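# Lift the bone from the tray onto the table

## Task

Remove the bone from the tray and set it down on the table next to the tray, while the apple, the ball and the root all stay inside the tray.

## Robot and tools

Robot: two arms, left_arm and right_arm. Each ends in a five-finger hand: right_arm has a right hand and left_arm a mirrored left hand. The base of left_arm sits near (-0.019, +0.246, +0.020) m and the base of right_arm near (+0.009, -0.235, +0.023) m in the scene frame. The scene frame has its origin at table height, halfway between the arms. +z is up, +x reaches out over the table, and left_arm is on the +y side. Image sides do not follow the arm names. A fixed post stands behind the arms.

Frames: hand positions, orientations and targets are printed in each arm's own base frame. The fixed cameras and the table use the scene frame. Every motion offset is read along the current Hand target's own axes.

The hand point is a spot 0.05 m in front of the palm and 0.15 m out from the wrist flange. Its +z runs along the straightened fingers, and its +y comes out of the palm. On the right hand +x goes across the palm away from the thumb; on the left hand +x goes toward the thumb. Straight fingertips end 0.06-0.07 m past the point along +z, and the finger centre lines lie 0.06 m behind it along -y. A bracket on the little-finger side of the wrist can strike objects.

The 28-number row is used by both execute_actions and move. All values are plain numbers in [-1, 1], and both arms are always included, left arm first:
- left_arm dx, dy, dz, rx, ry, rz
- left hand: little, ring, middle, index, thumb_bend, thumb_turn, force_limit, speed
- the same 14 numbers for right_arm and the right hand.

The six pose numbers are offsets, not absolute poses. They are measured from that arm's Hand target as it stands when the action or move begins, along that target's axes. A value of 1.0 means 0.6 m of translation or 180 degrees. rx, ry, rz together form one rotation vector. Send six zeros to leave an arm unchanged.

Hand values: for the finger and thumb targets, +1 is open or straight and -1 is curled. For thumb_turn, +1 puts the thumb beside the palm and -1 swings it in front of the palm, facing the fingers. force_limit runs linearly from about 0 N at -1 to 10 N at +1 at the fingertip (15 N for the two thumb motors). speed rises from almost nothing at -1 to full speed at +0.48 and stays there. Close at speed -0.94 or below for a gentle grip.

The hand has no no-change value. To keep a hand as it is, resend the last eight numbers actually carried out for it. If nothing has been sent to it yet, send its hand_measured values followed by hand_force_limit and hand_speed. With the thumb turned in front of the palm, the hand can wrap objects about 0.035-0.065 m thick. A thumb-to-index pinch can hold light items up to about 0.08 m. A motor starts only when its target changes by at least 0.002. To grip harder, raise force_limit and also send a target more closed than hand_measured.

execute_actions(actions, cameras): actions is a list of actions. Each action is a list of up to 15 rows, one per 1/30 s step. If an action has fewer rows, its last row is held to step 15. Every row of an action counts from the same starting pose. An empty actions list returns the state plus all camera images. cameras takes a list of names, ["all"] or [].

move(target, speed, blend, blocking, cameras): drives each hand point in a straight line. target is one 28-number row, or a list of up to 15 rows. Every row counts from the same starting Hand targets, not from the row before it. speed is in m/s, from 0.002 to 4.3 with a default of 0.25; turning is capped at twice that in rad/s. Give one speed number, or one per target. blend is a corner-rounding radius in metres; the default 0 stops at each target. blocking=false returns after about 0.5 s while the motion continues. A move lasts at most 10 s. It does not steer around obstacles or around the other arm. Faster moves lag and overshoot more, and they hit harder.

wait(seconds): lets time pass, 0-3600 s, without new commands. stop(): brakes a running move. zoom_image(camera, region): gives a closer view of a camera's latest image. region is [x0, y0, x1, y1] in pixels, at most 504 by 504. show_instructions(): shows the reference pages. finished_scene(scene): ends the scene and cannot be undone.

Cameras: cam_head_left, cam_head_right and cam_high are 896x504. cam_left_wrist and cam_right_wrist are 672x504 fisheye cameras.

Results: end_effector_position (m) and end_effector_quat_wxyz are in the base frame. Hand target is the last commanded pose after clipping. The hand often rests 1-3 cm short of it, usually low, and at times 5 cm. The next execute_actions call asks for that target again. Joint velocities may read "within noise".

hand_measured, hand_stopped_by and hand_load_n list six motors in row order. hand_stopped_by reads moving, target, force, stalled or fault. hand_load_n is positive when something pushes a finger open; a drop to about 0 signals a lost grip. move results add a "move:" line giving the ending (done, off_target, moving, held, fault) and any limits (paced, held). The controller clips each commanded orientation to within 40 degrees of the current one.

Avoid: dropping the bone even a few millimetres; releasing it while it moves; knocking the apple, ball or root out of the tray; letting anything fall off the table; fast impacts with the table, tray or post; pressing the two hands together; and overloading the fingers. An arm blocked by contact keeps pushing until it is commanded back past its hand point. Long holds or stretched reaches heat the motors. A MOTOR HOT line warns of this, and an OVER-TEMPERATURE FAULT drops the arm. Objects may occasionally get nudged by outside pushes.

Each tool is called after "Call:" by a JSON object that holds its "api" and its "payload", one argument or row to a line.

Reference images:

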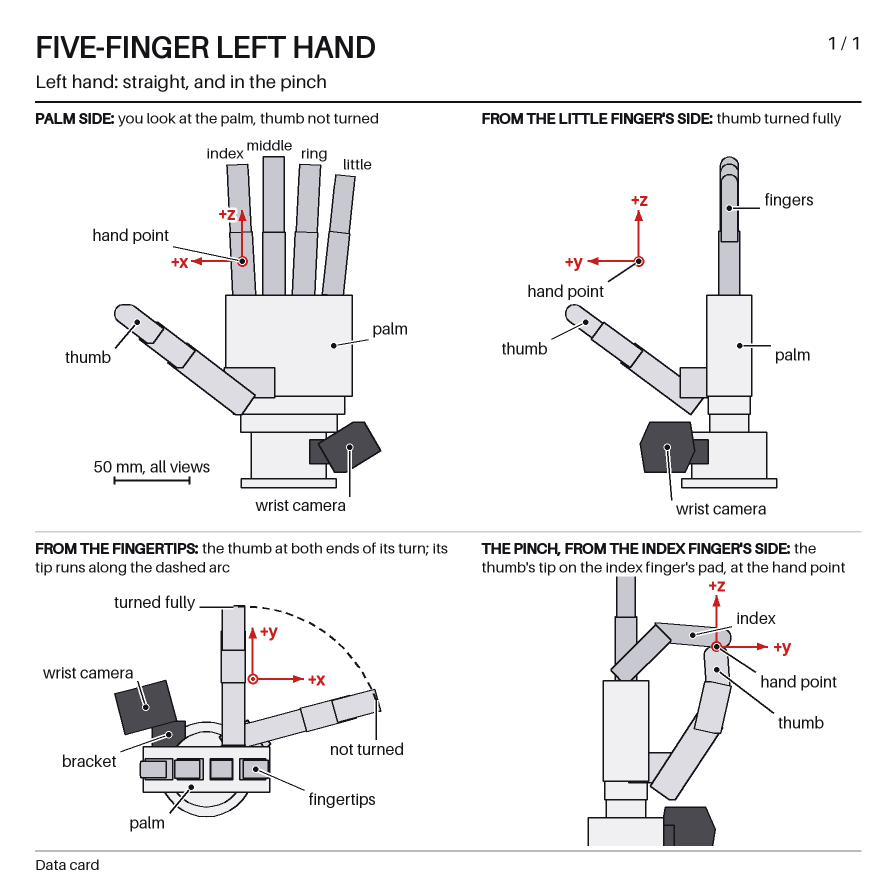

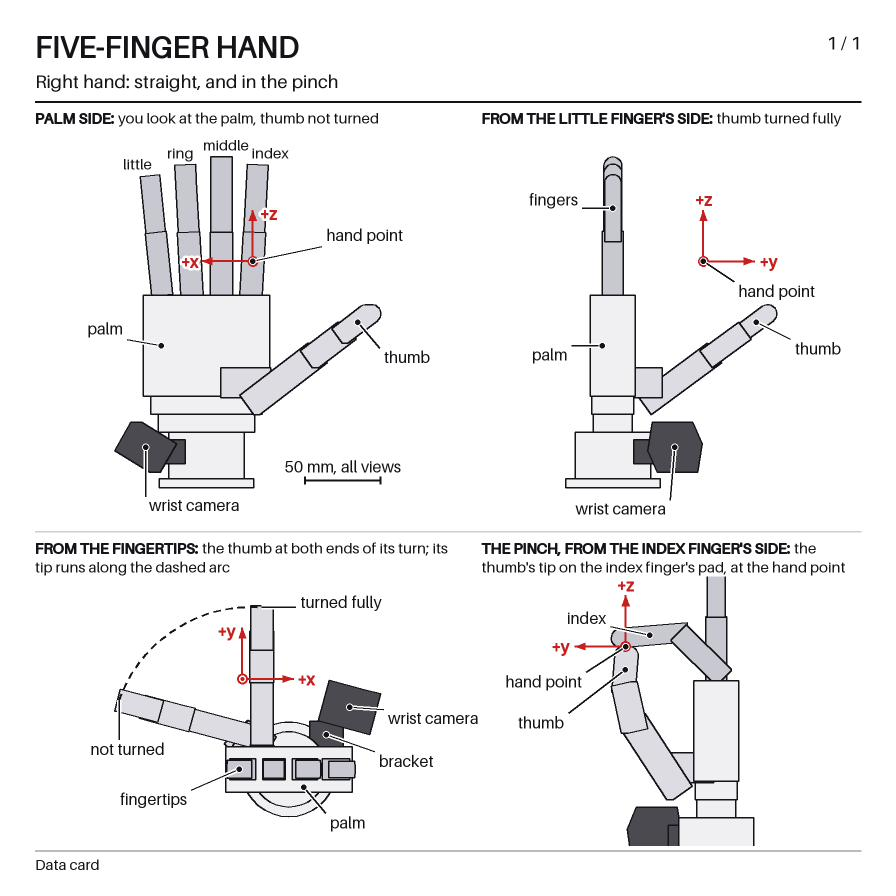

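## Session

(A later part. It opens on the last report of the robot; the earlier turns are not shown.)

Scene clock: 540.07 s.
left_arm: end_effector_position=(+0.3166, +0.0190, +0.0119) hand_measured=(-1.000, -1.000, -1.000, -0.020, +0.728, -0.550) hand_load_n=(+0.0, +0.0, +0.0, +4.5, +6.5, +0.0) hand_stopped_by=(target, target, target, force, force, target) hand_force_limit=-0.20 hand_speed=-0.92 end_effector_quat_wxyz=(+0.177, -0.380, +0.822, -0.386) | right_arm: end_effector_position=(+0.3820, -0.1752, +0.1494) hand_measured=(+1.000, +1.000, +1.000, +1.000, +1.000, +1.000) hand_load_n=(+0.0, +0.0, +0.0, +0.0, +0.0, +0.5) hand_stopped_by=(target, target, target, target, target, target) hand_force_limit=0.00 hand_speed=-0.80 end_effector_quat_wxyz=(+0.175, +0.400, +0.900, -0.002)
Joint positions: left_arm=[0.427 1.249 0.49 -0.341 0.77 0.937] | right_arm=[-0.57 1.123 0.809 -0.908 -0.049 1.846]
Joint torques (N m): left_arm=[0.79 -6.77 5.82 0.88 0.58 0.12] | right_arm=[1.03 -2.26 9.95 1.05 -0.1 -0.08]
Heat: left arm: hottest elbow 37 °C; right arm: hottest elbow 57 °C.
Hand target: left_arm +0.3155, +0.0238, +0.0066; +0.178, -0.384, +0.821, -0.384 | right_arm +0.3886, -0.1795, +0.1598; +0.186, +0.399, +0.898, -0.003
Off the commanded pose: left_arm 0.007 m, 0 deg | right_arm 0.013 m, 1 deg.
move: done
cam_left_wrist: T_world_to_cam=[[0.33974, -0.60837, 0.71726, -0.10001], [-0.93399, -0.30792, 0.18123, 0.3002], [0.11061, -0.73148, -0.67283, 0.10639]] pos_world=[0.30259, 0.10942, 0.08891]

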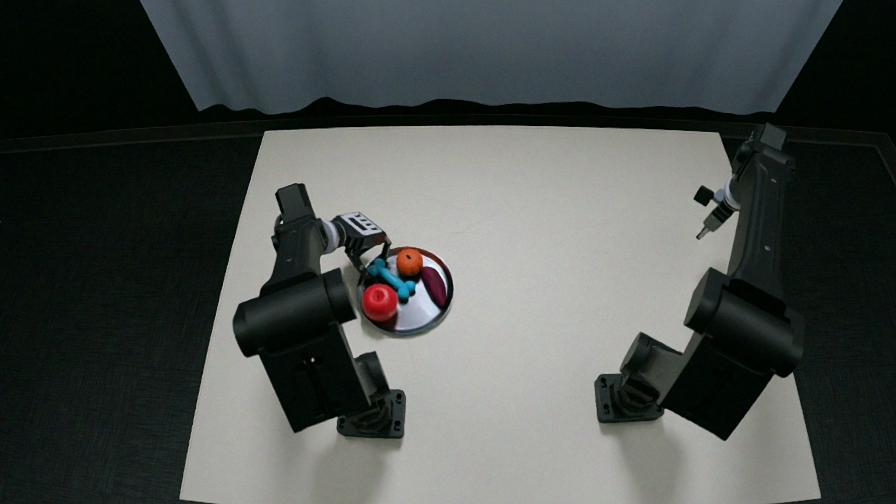

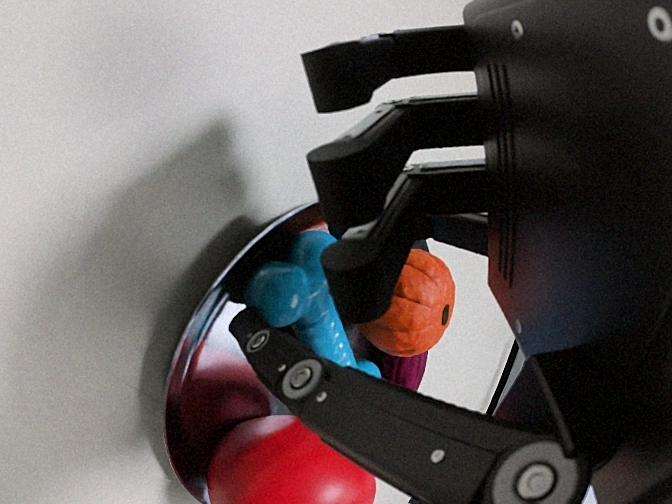

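Call:
{"api": "move", "payload": {
  "target": [0,-0.0638,-0.0536,0,0,0,-1,-1,-1,-0.3,0.4,-0.55,-0.2,-0.92,0,0,0,0,0,0,1,1,1,1,1,1,0,-0.8],
  "speed": 0.04,
  "cameras": ["cam_head_left", "cam_head_right", "cam_high", "cam_left_wrist"]
}}

Call:
{"api": "zoom_image", "payload": {
  "camera": "cam_head_left",
  "region": [340, 220, 460, 340]
}}

Scene clock: 544.57 s.
left_arm: end_effector_position=(+0.3021, +0.0126, +0.0415) hand_measured=(-1.000, -1.000, -1.000, -0.020, +0.728, -0.550) hand_load_n=(+0.0, +0.0, +0.5, +4.5, +6.0, +0.0) hand_stopped_by=(target, target, target, force, force, target) hand_force_limit=-0.20 hand_speed=-0.92 end_effector_quat_wxyz=(+0.157, -0.390, +0.822, -0.385) | right_arm: end_effector_position=(+0.3820, -0.1752, +0.1494) hand_measured=(+1.000, +1.000, +1.000, +1.000, +1.000, +1.000) hand_load_n=(+0.0, +0.0, +0.0, +0.0, +0.0, +0.0) hand_stopped_by=(target, target, target, target, target, target) hand_force_limit=0.00 hand_speed=-0.80 end_effector_quat_wxyz=(+0.175, +0.400, +0.900, -0.002)
Joint positions: left_arm=[0.428 1.149 0.523 -0.519 0.77 0.938] | right_arm=[-0.57 1.123 0.809 -0.908 -0.049 1.846]
Joint torques (N m): left_arm=[0.67 -8.23 9.32 0.18 0.58 0.16] | right_arm=[1.03 -2.2 9.94 1.06 -0.1 -0.08]
Heat: left arm: hottest elbow 37 °C; right arm: hottest elbow 57 °C.
Hand target: left_arm +0.3156, +0.0241, +0.0566; +0.178, -0.384, +0.820, -0.384 | right_arm +0.3886, -0.1795, +0.1598; +0.186, +0.399, +0.898, -0.003
Off the commanded pose: left_arm 0.023 m, 3 deg | right_arm 0.013 m, 1 deg.
move: off_target (left_arm)
cam_left_wrist: T_world_to_cam=[[0.36843, -0.59557, 0.71383, -0.12887], [-0.92591, -0.30391, 0.22433, 0.27502], [0.08334, -0.7436, -0.66342, 0.13116]] pos_world=[0.29119, 0.10436, 0.11731]

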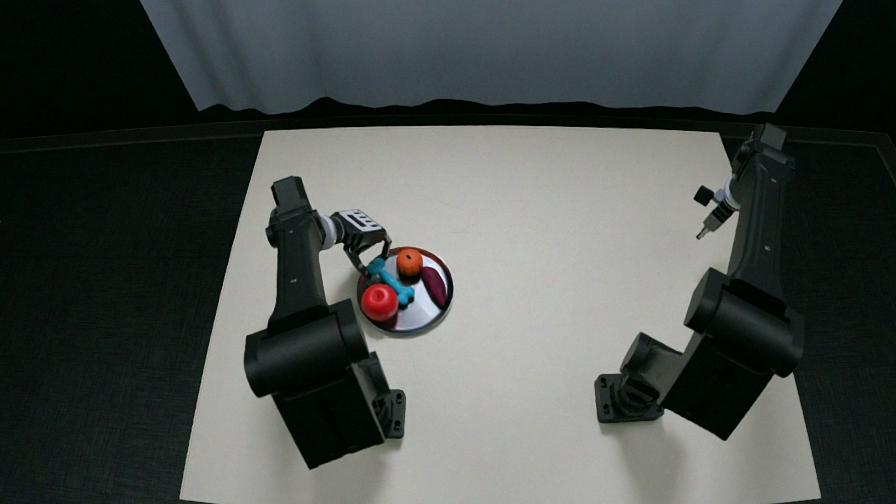

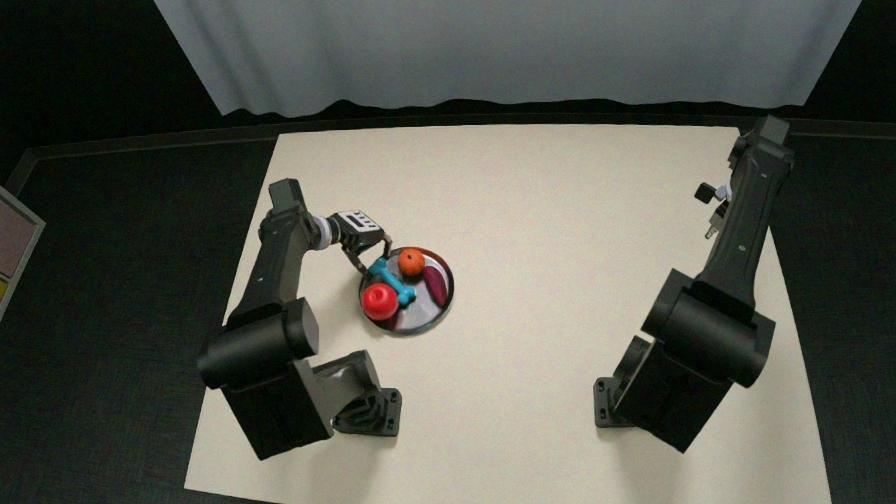

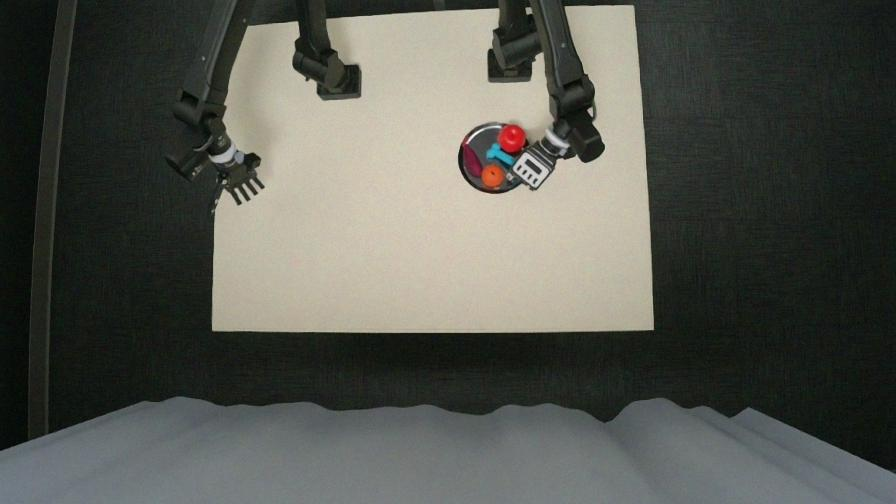

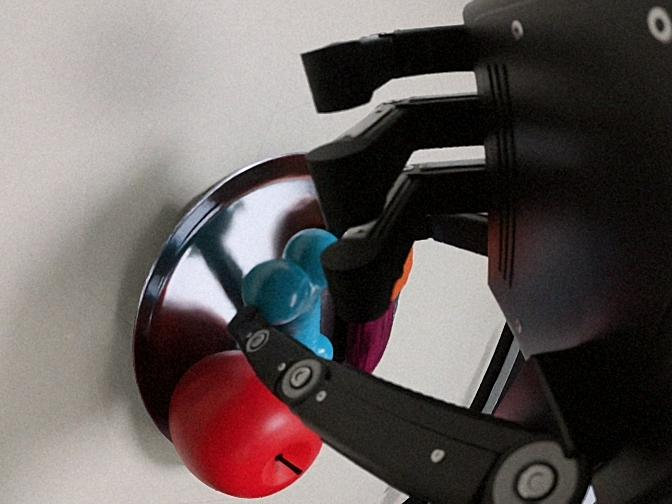

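Scaled by 4.200 from the camera's image (finer frame: 1280x720).

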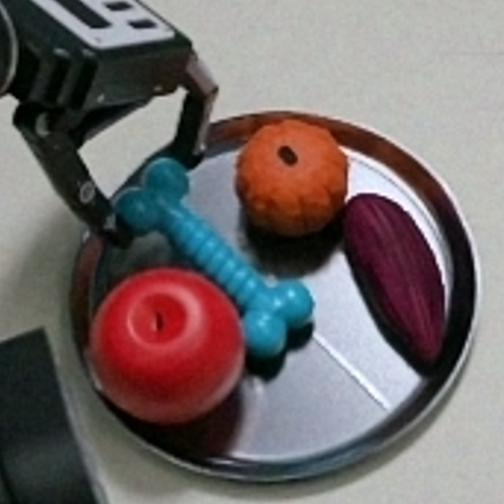

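Call:
{"api": "move", "payload": {
  "target": [-0.0215,-0.1185,-0.0662,0,0,0,-1,-1,-1,-0.3,0.4,-0.55,-0.2,-0.92,0,0,0,0,0,0,1,1,1,1,1,1,0,-0.8],
  "speed": 0.06,
  "cameras": ["cam_head_left", "cam_head_right", "cam_high", "cam_left_wrist"]
}}

Call:
{"api": "zoom_image", "payload": {
  "camera": "cam_head_left",
  "region": [340, 180, 460, 340]
}}

Call:
{"api": "zoom_image", "payload": {
  "camera": "cam_head_right",
  "region": [340, 180, 460, 340]
}}

Scene clock: 553.40 s.
left_arm: end_effector_position=(+0.3236, +0.0234, +0.1176) hand_measured=(-1.000, -1.000, -1.000, -0.020, +0.728, -0.550) hand_load_n=(+0.0, +0.0, +0.0, +4.0, +5.0, -0.5) hand_stopped_by=(target, target, target, force, force, target) hand_force_limit=-0.20 hand_speed=-0.92 end_effector_quat_wxyz=(+0.164, -0.392, +0.820, -0.382) | right_arm: end_effector_position=(+0.3820, -0.1752, +0.1494) hand_measured=(+1.000, +1.000, +1.000, +1.000, +1.000, +1.000) hand_load_n=(+0.0, +0.0, +0.0, +0.0, +0.0, +0.0) hand_stopped_by=(target, target, target, target, target, target) hand_force_limit=0.00 hand_speed=-0.80 end_effector_quat_wxyz=(+0.175, +0.400, +0.900, -0.002)
Joint positions: left_arm=[0.428 1.079 0.702 -0.75 0.761 0.927] | right_arm=[-0.57 1.123 0.809 -0.908 -0.049 1.846]
Joint torques (N m): left_arm=[-1.67 -8.47 10.62 0.4 0.51 -0.13] | right_arm=[1.08 -2.2 9.95 1.03 -0.09 -0.08]
Heat: left arm: hottest elbow 38 °C; right arm: hottest elbow 57 °C.
Hand target: left_arm +0.3356, +0.0244, +0.1366; +0.179, -0.384, +0.820, -0.384 | right_arm +0.3886, -0.1795, +0.1598; +0.186, +0.399, +0.898, -0.003
Off the commanded pose: left_arm 0.022 m, 2 deg | right_arm 0.013 m, 1 deg.
move: off_target (left_arm)
cam_left_wrist: T_world_to_cam=[[0.36995, -0.59747, 0.71145, -0.18481], [-0.92397, -0.31658, 0.21461, 0.28196], [0.09701, -0.73675, -0.66917, 0.18403]] pos_world=[0.31104, 0.11443, 0.19412]

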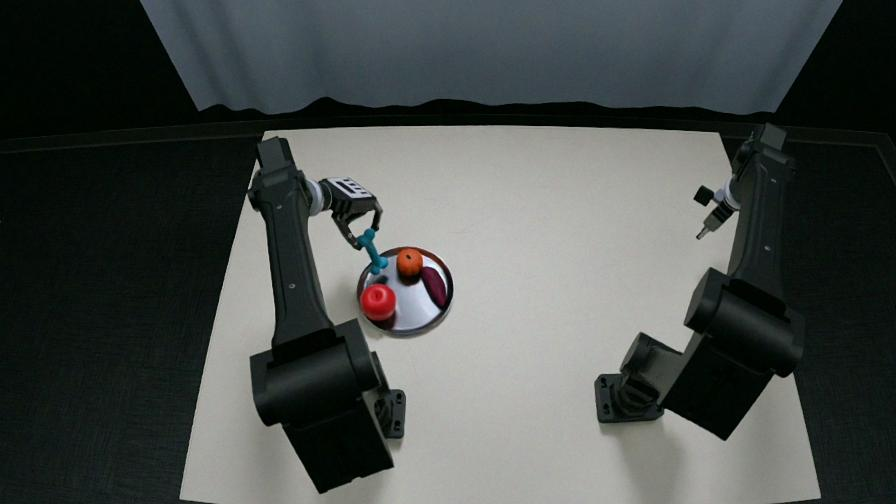

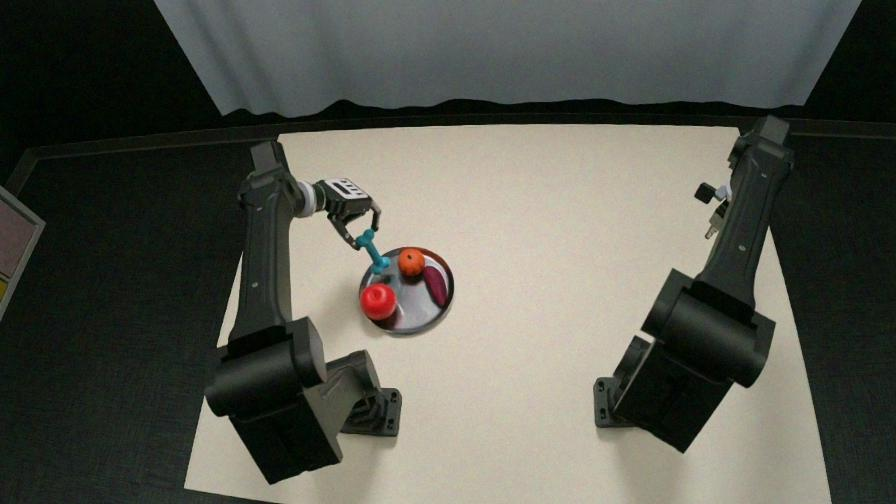

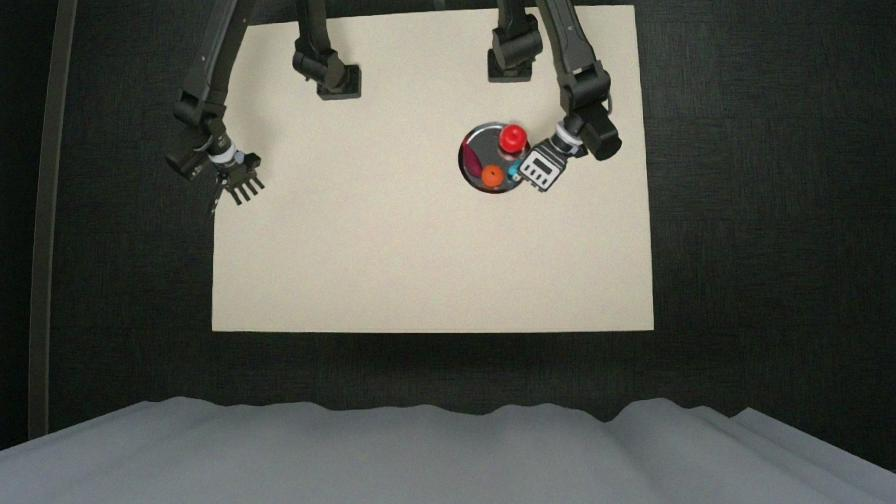

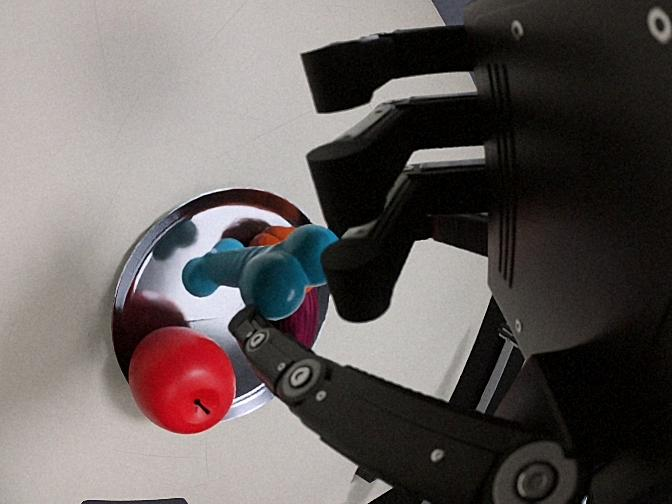

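Scaled by 3.150 from the camera's image (finer frame: 1280x720).

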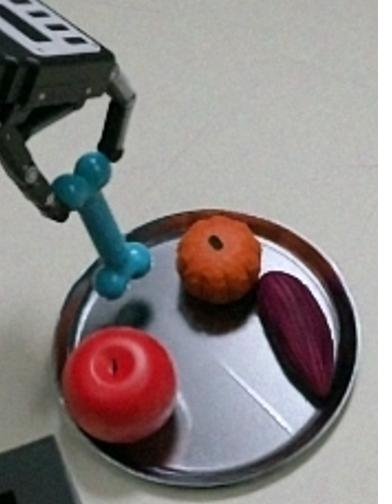

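Scaled by 3.150 from the camera's image (finer frame: 1280x720).

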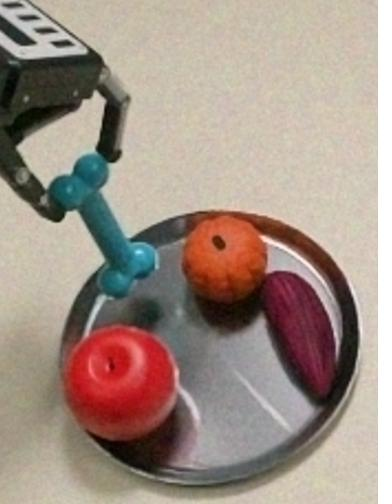

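Call:
{"api": "move", "payload": {
  "target": [
    [0,-0.0383,-0.0322,0,0,0,-1,-1,-1,-0.3,0.4,-0.55,-0.2,-0.92,0,0,0,0,0,0,1,1,1,1,1,1,0,-0.8],
    [-0.1862,-0.1475,0.0982,0,0,0,-1,-1,-1,-0.3,0.4,-0.55,-0.2,-0.92,0,0,0,0,0,0,1,1,1,1,1,1,0,-0.8]
  ],
  "speed": 0.08,
  "blend": [0.01,0],
  "cameras": ["cam_head_left", "cam_head_right", "cam_high", "cam_left_wrist"]
}}

Call:
{"api": "zoom_image", "payload": {
  "camera": "cam_head_left",
  "region": [320, 150, 440, 310]
}}

Call:
{"api": "zoom_image", "payload": {
  "camera": "cam_head_right",
  "region": [320, 150, 440, 310]
}}

Scene clock: 571.23 s.
left_arm: end_effector_position=(+0.4676, +0.0467, +0.1561) hand_measured=(-1.000, -1.000, -1.000, -0.020, +0.728, -0.550) hand_load_n=(+0.0, +0.0, +0.0, +3.5, +5.0, -0.5) hand_stopped_by=(target, target, target, force, force, target) hand_force_limit=-0.20 hand_speed=-0.92 end_effector_quat_wxyz=(+0.169, -0.392, +0.821, -0.381) | right_arm: end_effector_position=(+0.3820, -0.1752, +0.1494) hand_measured=(+1.000, +1.000, +1.000, +1.000, +1.000, +1.000) hand_load_n=(+0.0, -0.5, +0.0, +0.0, +0.0, +0.0) hand_stopped_by=(target, target, target, target, target, target) hand_force_limit=0.00 hand_speed=-0.80 end_effector_quat_wxyz=(+0.175, +0.400, +0.900, -0.002)
Joint positions: left_arm=[0.337 1.419 1.091 -0.716 0.714 0.816] | right_arm=[-0.57 1.123 0.809 -0.908 -0.049 1.846]
Joint torques (N m): left_arm=[-1.61 -12.63 10.89 0.95 0.46 -0.14] | right_arm=[1.08 -2.26 9.95 1.05 -0.1 -0.08]
Heat: left arm: hottest elbow 41 °C; right arm: hottest elbow 57 °C.
Hand target: left_arm +0.4855, +0.0447, +0.1665; +0.178, -0.384, +0.821, -0.384 | right_arm +0.3886, -0.1795, +0.1598; +0.186, +0.399, +0.898, -0.003
Off the commanded pose: left_arm 0.021 m, 2 deg | right_arm 0.013 m, 1 deg.
move: off_target (left_arm)
cam_left_wrist: T_world_to_cam=[[0.36736, -0.60097, 0.70985, -0.24993], [-0.92431, -0.32079, 0.20676, 0.41574], [0.10346, -0.73207, -0.67333, 0.21042]] pos_world=[0.45432, 0.13721, 0.23313]

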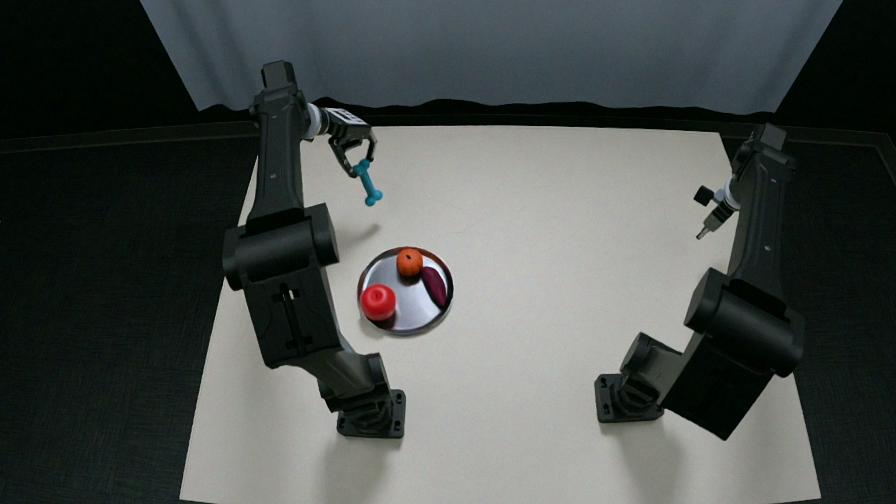

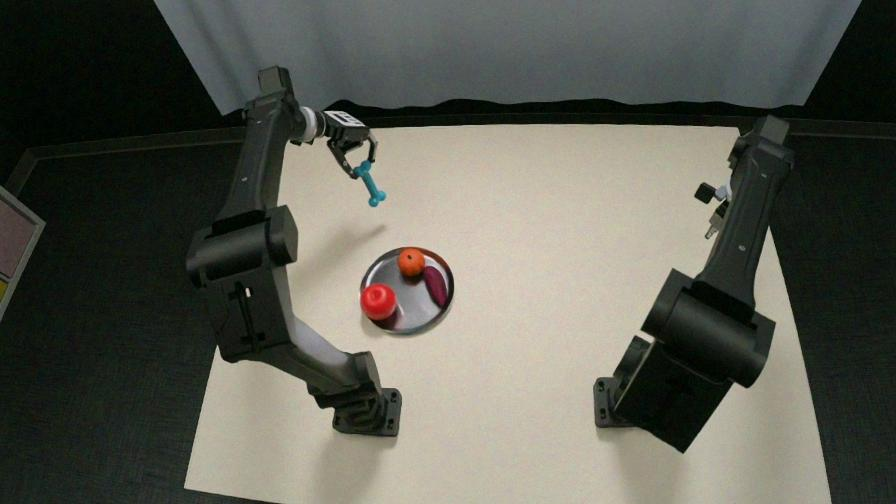

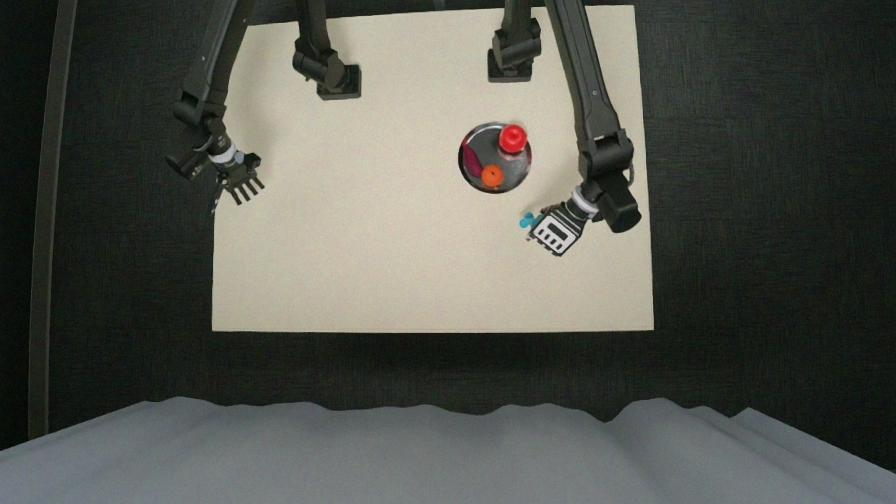

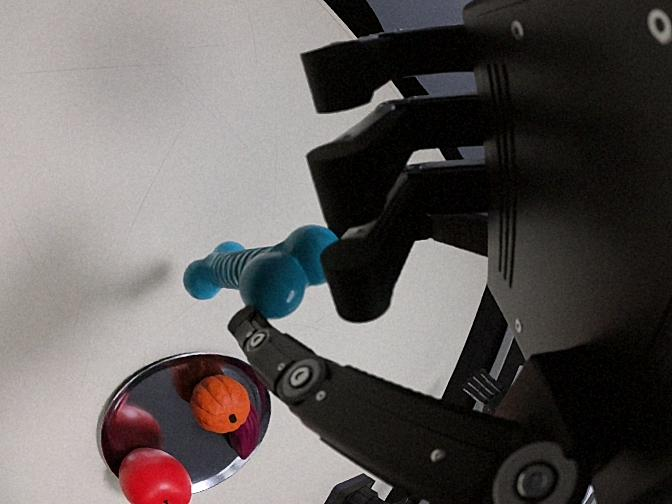

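Scaled by 3.150 from the camera's image (finer frame: 1280x720).

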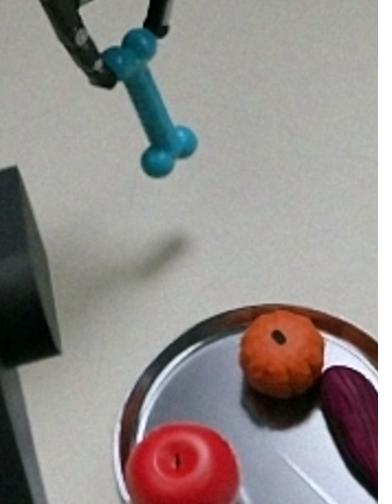

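Scaled by 3.150 from the camera's image (finer frame: 1280x720).

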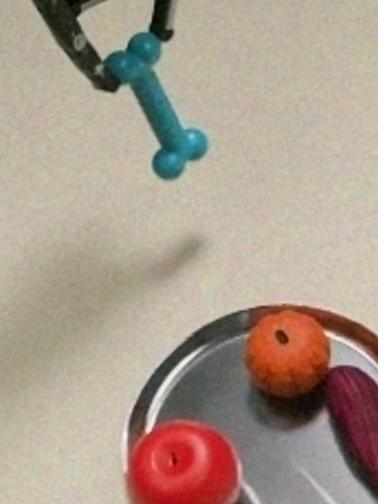

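Call:
{"api": "move", "payload": {
  "target": [0.0118,0.1032,0.0468,0,0,0,-1,-1,-1,-0.3,0.4,-0.55,-0.2,-0.92,0,0,0,0,0,0,1,1,1,1,1,1,0,-0.8],
  "speed": 0.08,
  "cameras": ["cam_head_left", "cam_head_right", "cam_high", "cam_left_wrist"]
}}

Call:
{"api": "zoom_image", "payload": {
  "camera": "cam_head_left",
  "region": [320, 150, 440, 310]
}}

Call:
{"api": "zoom_image", "payload": {
  "camera": "cam_head_right",
  "region": [320, 150, 440, 310]
}}

Scene clock: 582.67 s.
left_arm: end_effector_position=(+0.4652, +0.0447, +0.1079) hand_measured=(-1.000, -1.000, -1.000, -0.020, +0.728, -0.550) hand_load_n=(+0.0, +0.0, +0.0, +4.0, +5.0, -0.5) hand_stopped_by=(target, target, target, force, force, target) hand_force_limit=-0.20 hand_speed=-0.92 end_effector_quat_wxyz=(+0.177, -0.382, +0.821, -0.385) | right_arm: end_effector_position=(+0.3820, -0.1752, +0.1494) hand_measured=(+1.000, +1.000, +1.000, +1.000, +1.000, +1.000) hand_load_n=(+0.0, +0.0, +0.0, +0.0, +0.0, +0.0) hand_stopped_by=(target, target, target, target, target, target) hand_force_limit=0.00 hand_speed=-0.80 end_effector_quat_wxyz=(+0.175, +0.400, +0.900, -0.002)
Joint positions: left_arm=[0.337 1.455 0.986 -0.557 0.723 0.825] | right_arm=[-0.57 1.123 0.809 -0.908 -0.049 1.846]
Joint torques (N m): left_arm=[1.2 -13.1 7.31 1.25 0.58 0.09] | right_arm=[1.03 -2.2 9.94 1.05 -0.09 -0.08]
Heat: left arm: hottest elbow 42 °C; right arm: hottest elbow 57 °C.
Hand target: left_arm +0.4669, +0.0508, +0.1009; +0.178, -0.384, +0.821, -0.384 | right_arm +0.3886, -0.1795, +0.1598; +0.186, +0.399, +0.898, -0.003
Off the commanded pose: left_arm 0.009 m, 0 deg | right_arm 0.013 m, 1 deg.
move: done
cam_left_wrist: T_world_to_cam=[[0.34335, -0.60744, 0.71633, -0.20529], [-0.9325, -0.31146, 0.18286, 0.42878], [0.11203, -0.73076, -0.67338, 0.17265]] pos_world=[0.45099, 0.13501, 0.18491]

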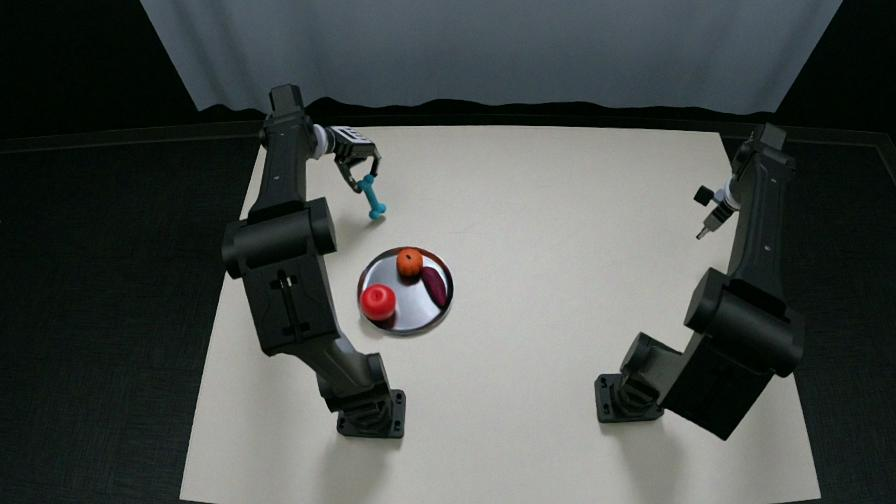

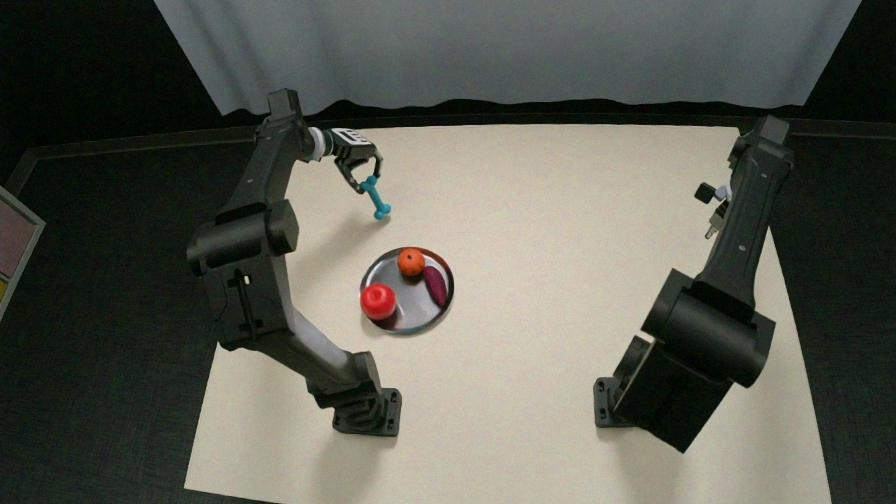

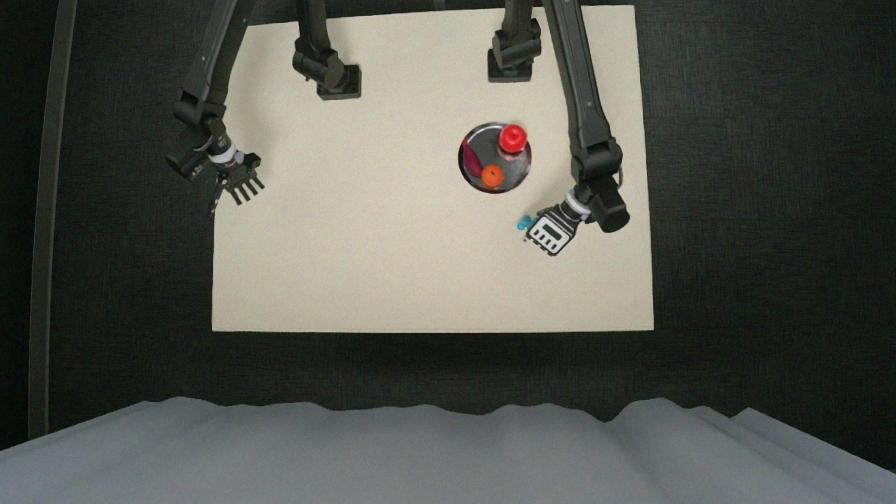

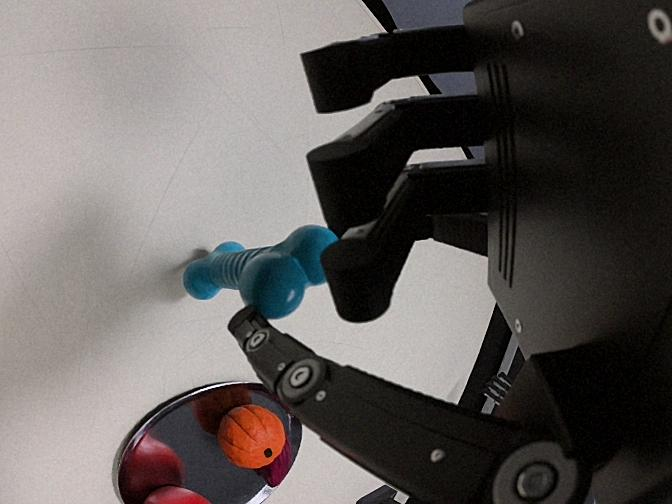

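Scaled by 3.150 from the camera's image (finer frame: 1280x720).

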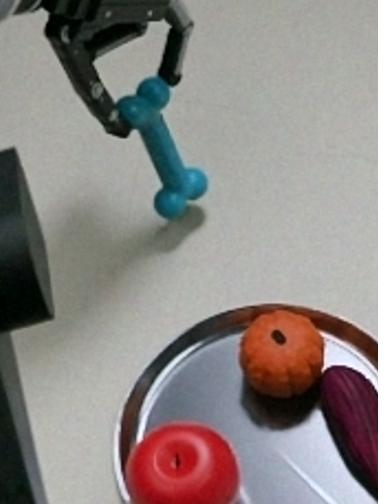

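Scaled by 3.150 from the camera's image (finer frame: 1280x720).

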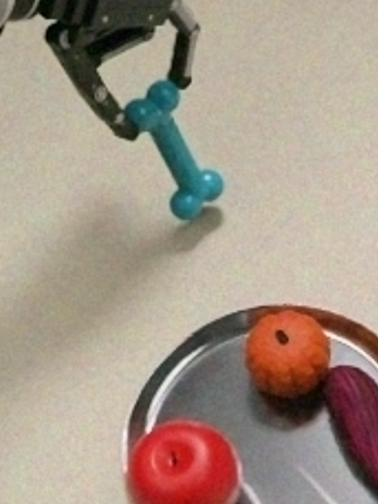

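Call:
{"api": "move", "payload": {
  "target": [
    [0,0.0172,0.0145,0,0,0,-1,-1,-1,-0.3,0.4,-0.55,-0.2,-0.92,0,0,0,0,0,0,1,1,1,1,1,1,0,-0.8],
    [-0.035,0.03,0.0252,0,0,0,-1,-1,-1,-0.3,0.4,-0.55,-0.2,-0.92,0,0,0,0,0,0,1,1,1,1,1,1,0,-0.8],
    [-0.065,0.0479,0.0402,0,0,0,-1,-1,-1,-0.3,0.4,-0.55,-0.2,-0.92,0,0,0,0,0,0,1,1,1,1,1,1,0,-0.8]
  ],
  "speed": 0.04,
  "blend": [0.005,0.005,0],
  "cameras": ["cam_head_left", "cam_head_right", "cam_high", "cam_left_wrist"]
}}

Call:
{"api": "zoom_image", "payload": {
  "camera": "cam_head_left",
  "region": [320, 150, 440, 310]
}}

Call:
{"api": "zoom_image", "payload": {
  "camera": "cam_head_right",
  "region": [320, 150, 440, 310]
}}

Scene clock: 601.33 s.
left_arm: end_effector_position=(+0.4885, +0.0751, +0.0753) hand_measured=(-1.000, -1.000, -1.000, -0.020, +0.728, -0.550) hand_load_n=(+0.0, +0.0, +0.0, +4.0, +4.5, -2.0) hand_stopped_by=(target, target, target, force, force, target) hand_force_limit=-0.20 hand_speed=-0.92 end_effector_quat_wxyz=(+0.188, -0.378, +0.821, -0.385) | right_arm: end_effector_position=(+0.3820, -0.1752, +0.1494) hand_measured=(+1.000, +1.000, +1.000, +1.000, +1.000, +1.000) hand_load_n=(+0.0, +0.0, +0.0, +0.0, +0.0, +0.0) hand_stopped_by=(target, target, target, target, target, target) hand_force_limit=0.00 hand_speed=-0.80 end_effector_quat_wxyz=(+0.175, +0.400, +0.900, -0.002)
Joint positions: left_arm=[0.382 1.572 1.021 -0.488 0.746 0.879] | right_arm=[-0.57 1.123 0.809 -0.908 -0.049 1.846]
Joint torques (N m): left_arm=[0.09 -12.4 8.25 0.55 0.53 0.01] | right_arm=[0.97 -2.2 9.95 1.05 -0.09 -0.08]
Heat: left arm: hottest elbow 39 °C; right arm: hottest elbow 58 °C.
Hand target: left_arm +0.4920, +0.0806, +0.0634; +0.178, -0.384, +0.821, -0.384 | right_arm +0.3886, -0.1795, +0.1598; +0.186, +0.399, +0.898, -0.003
Off the commanded pose: left_arm 0.014 m, 1 deg | right_arm 0.013 m, 1 deg.
move: off_target (left_arm)
cam_left_wrist: T_world_to_cam=[[0.32868, -0.61352, 0.71802, -0.16396], [-0.93594, -0.31336, 0.16068, 0.46944], [0.12642, -0.72484, -0.67722, 0.16318]] pos_world=[0.47263, 0.16479, 0.15281]

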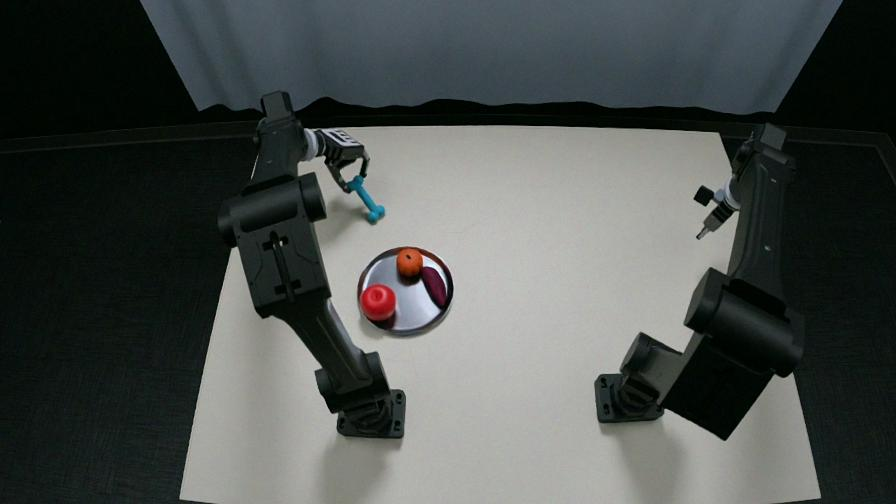

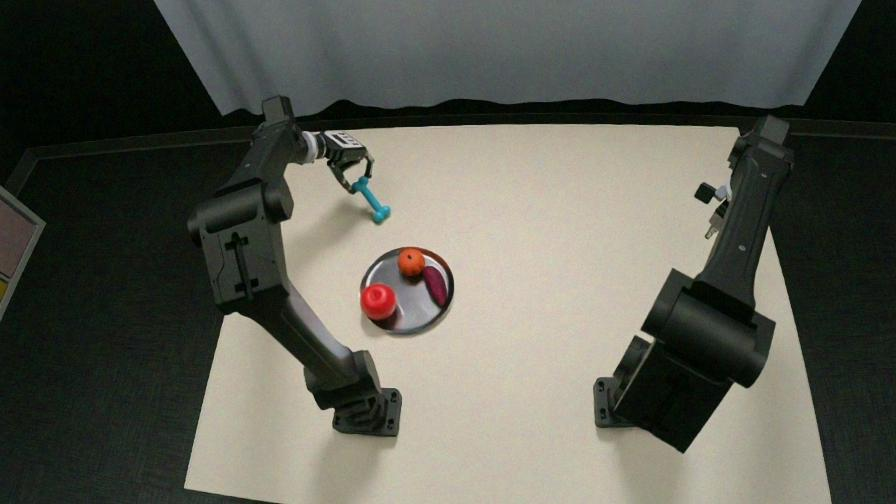

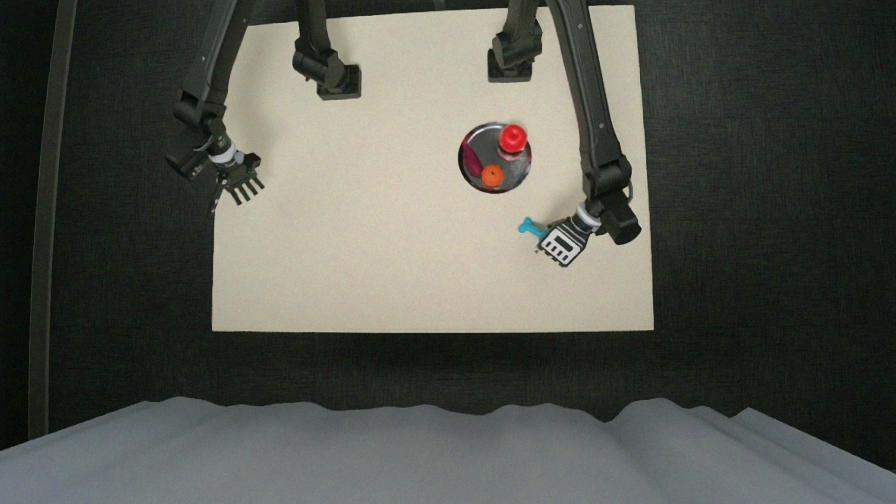

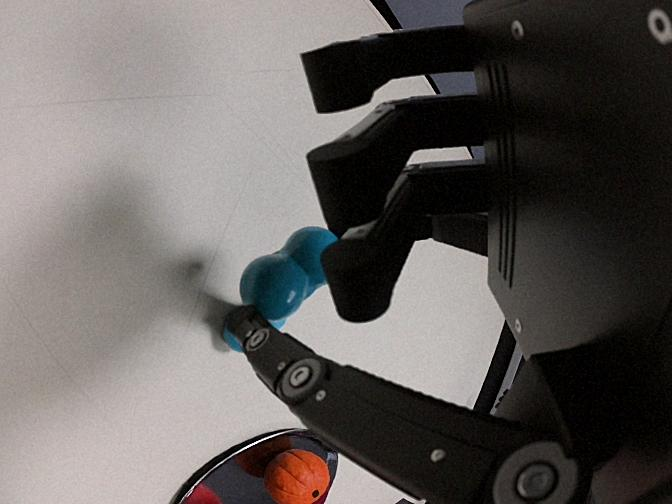

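Scaled by 3.150 from the camera's image (finer frame: 1280x720).

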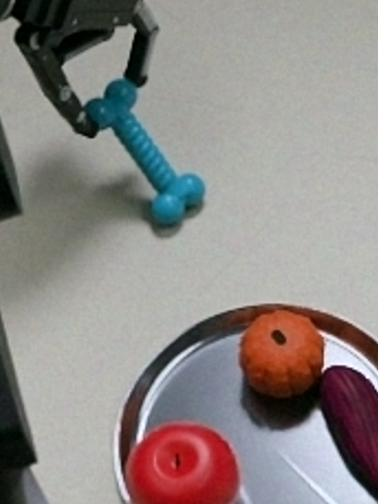

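Scaled by 3.150 from the camera's image (finer frame: 1280x720).

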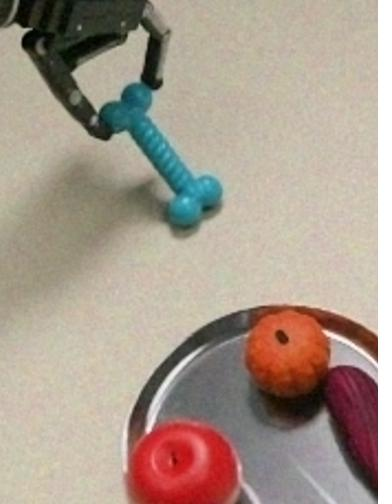

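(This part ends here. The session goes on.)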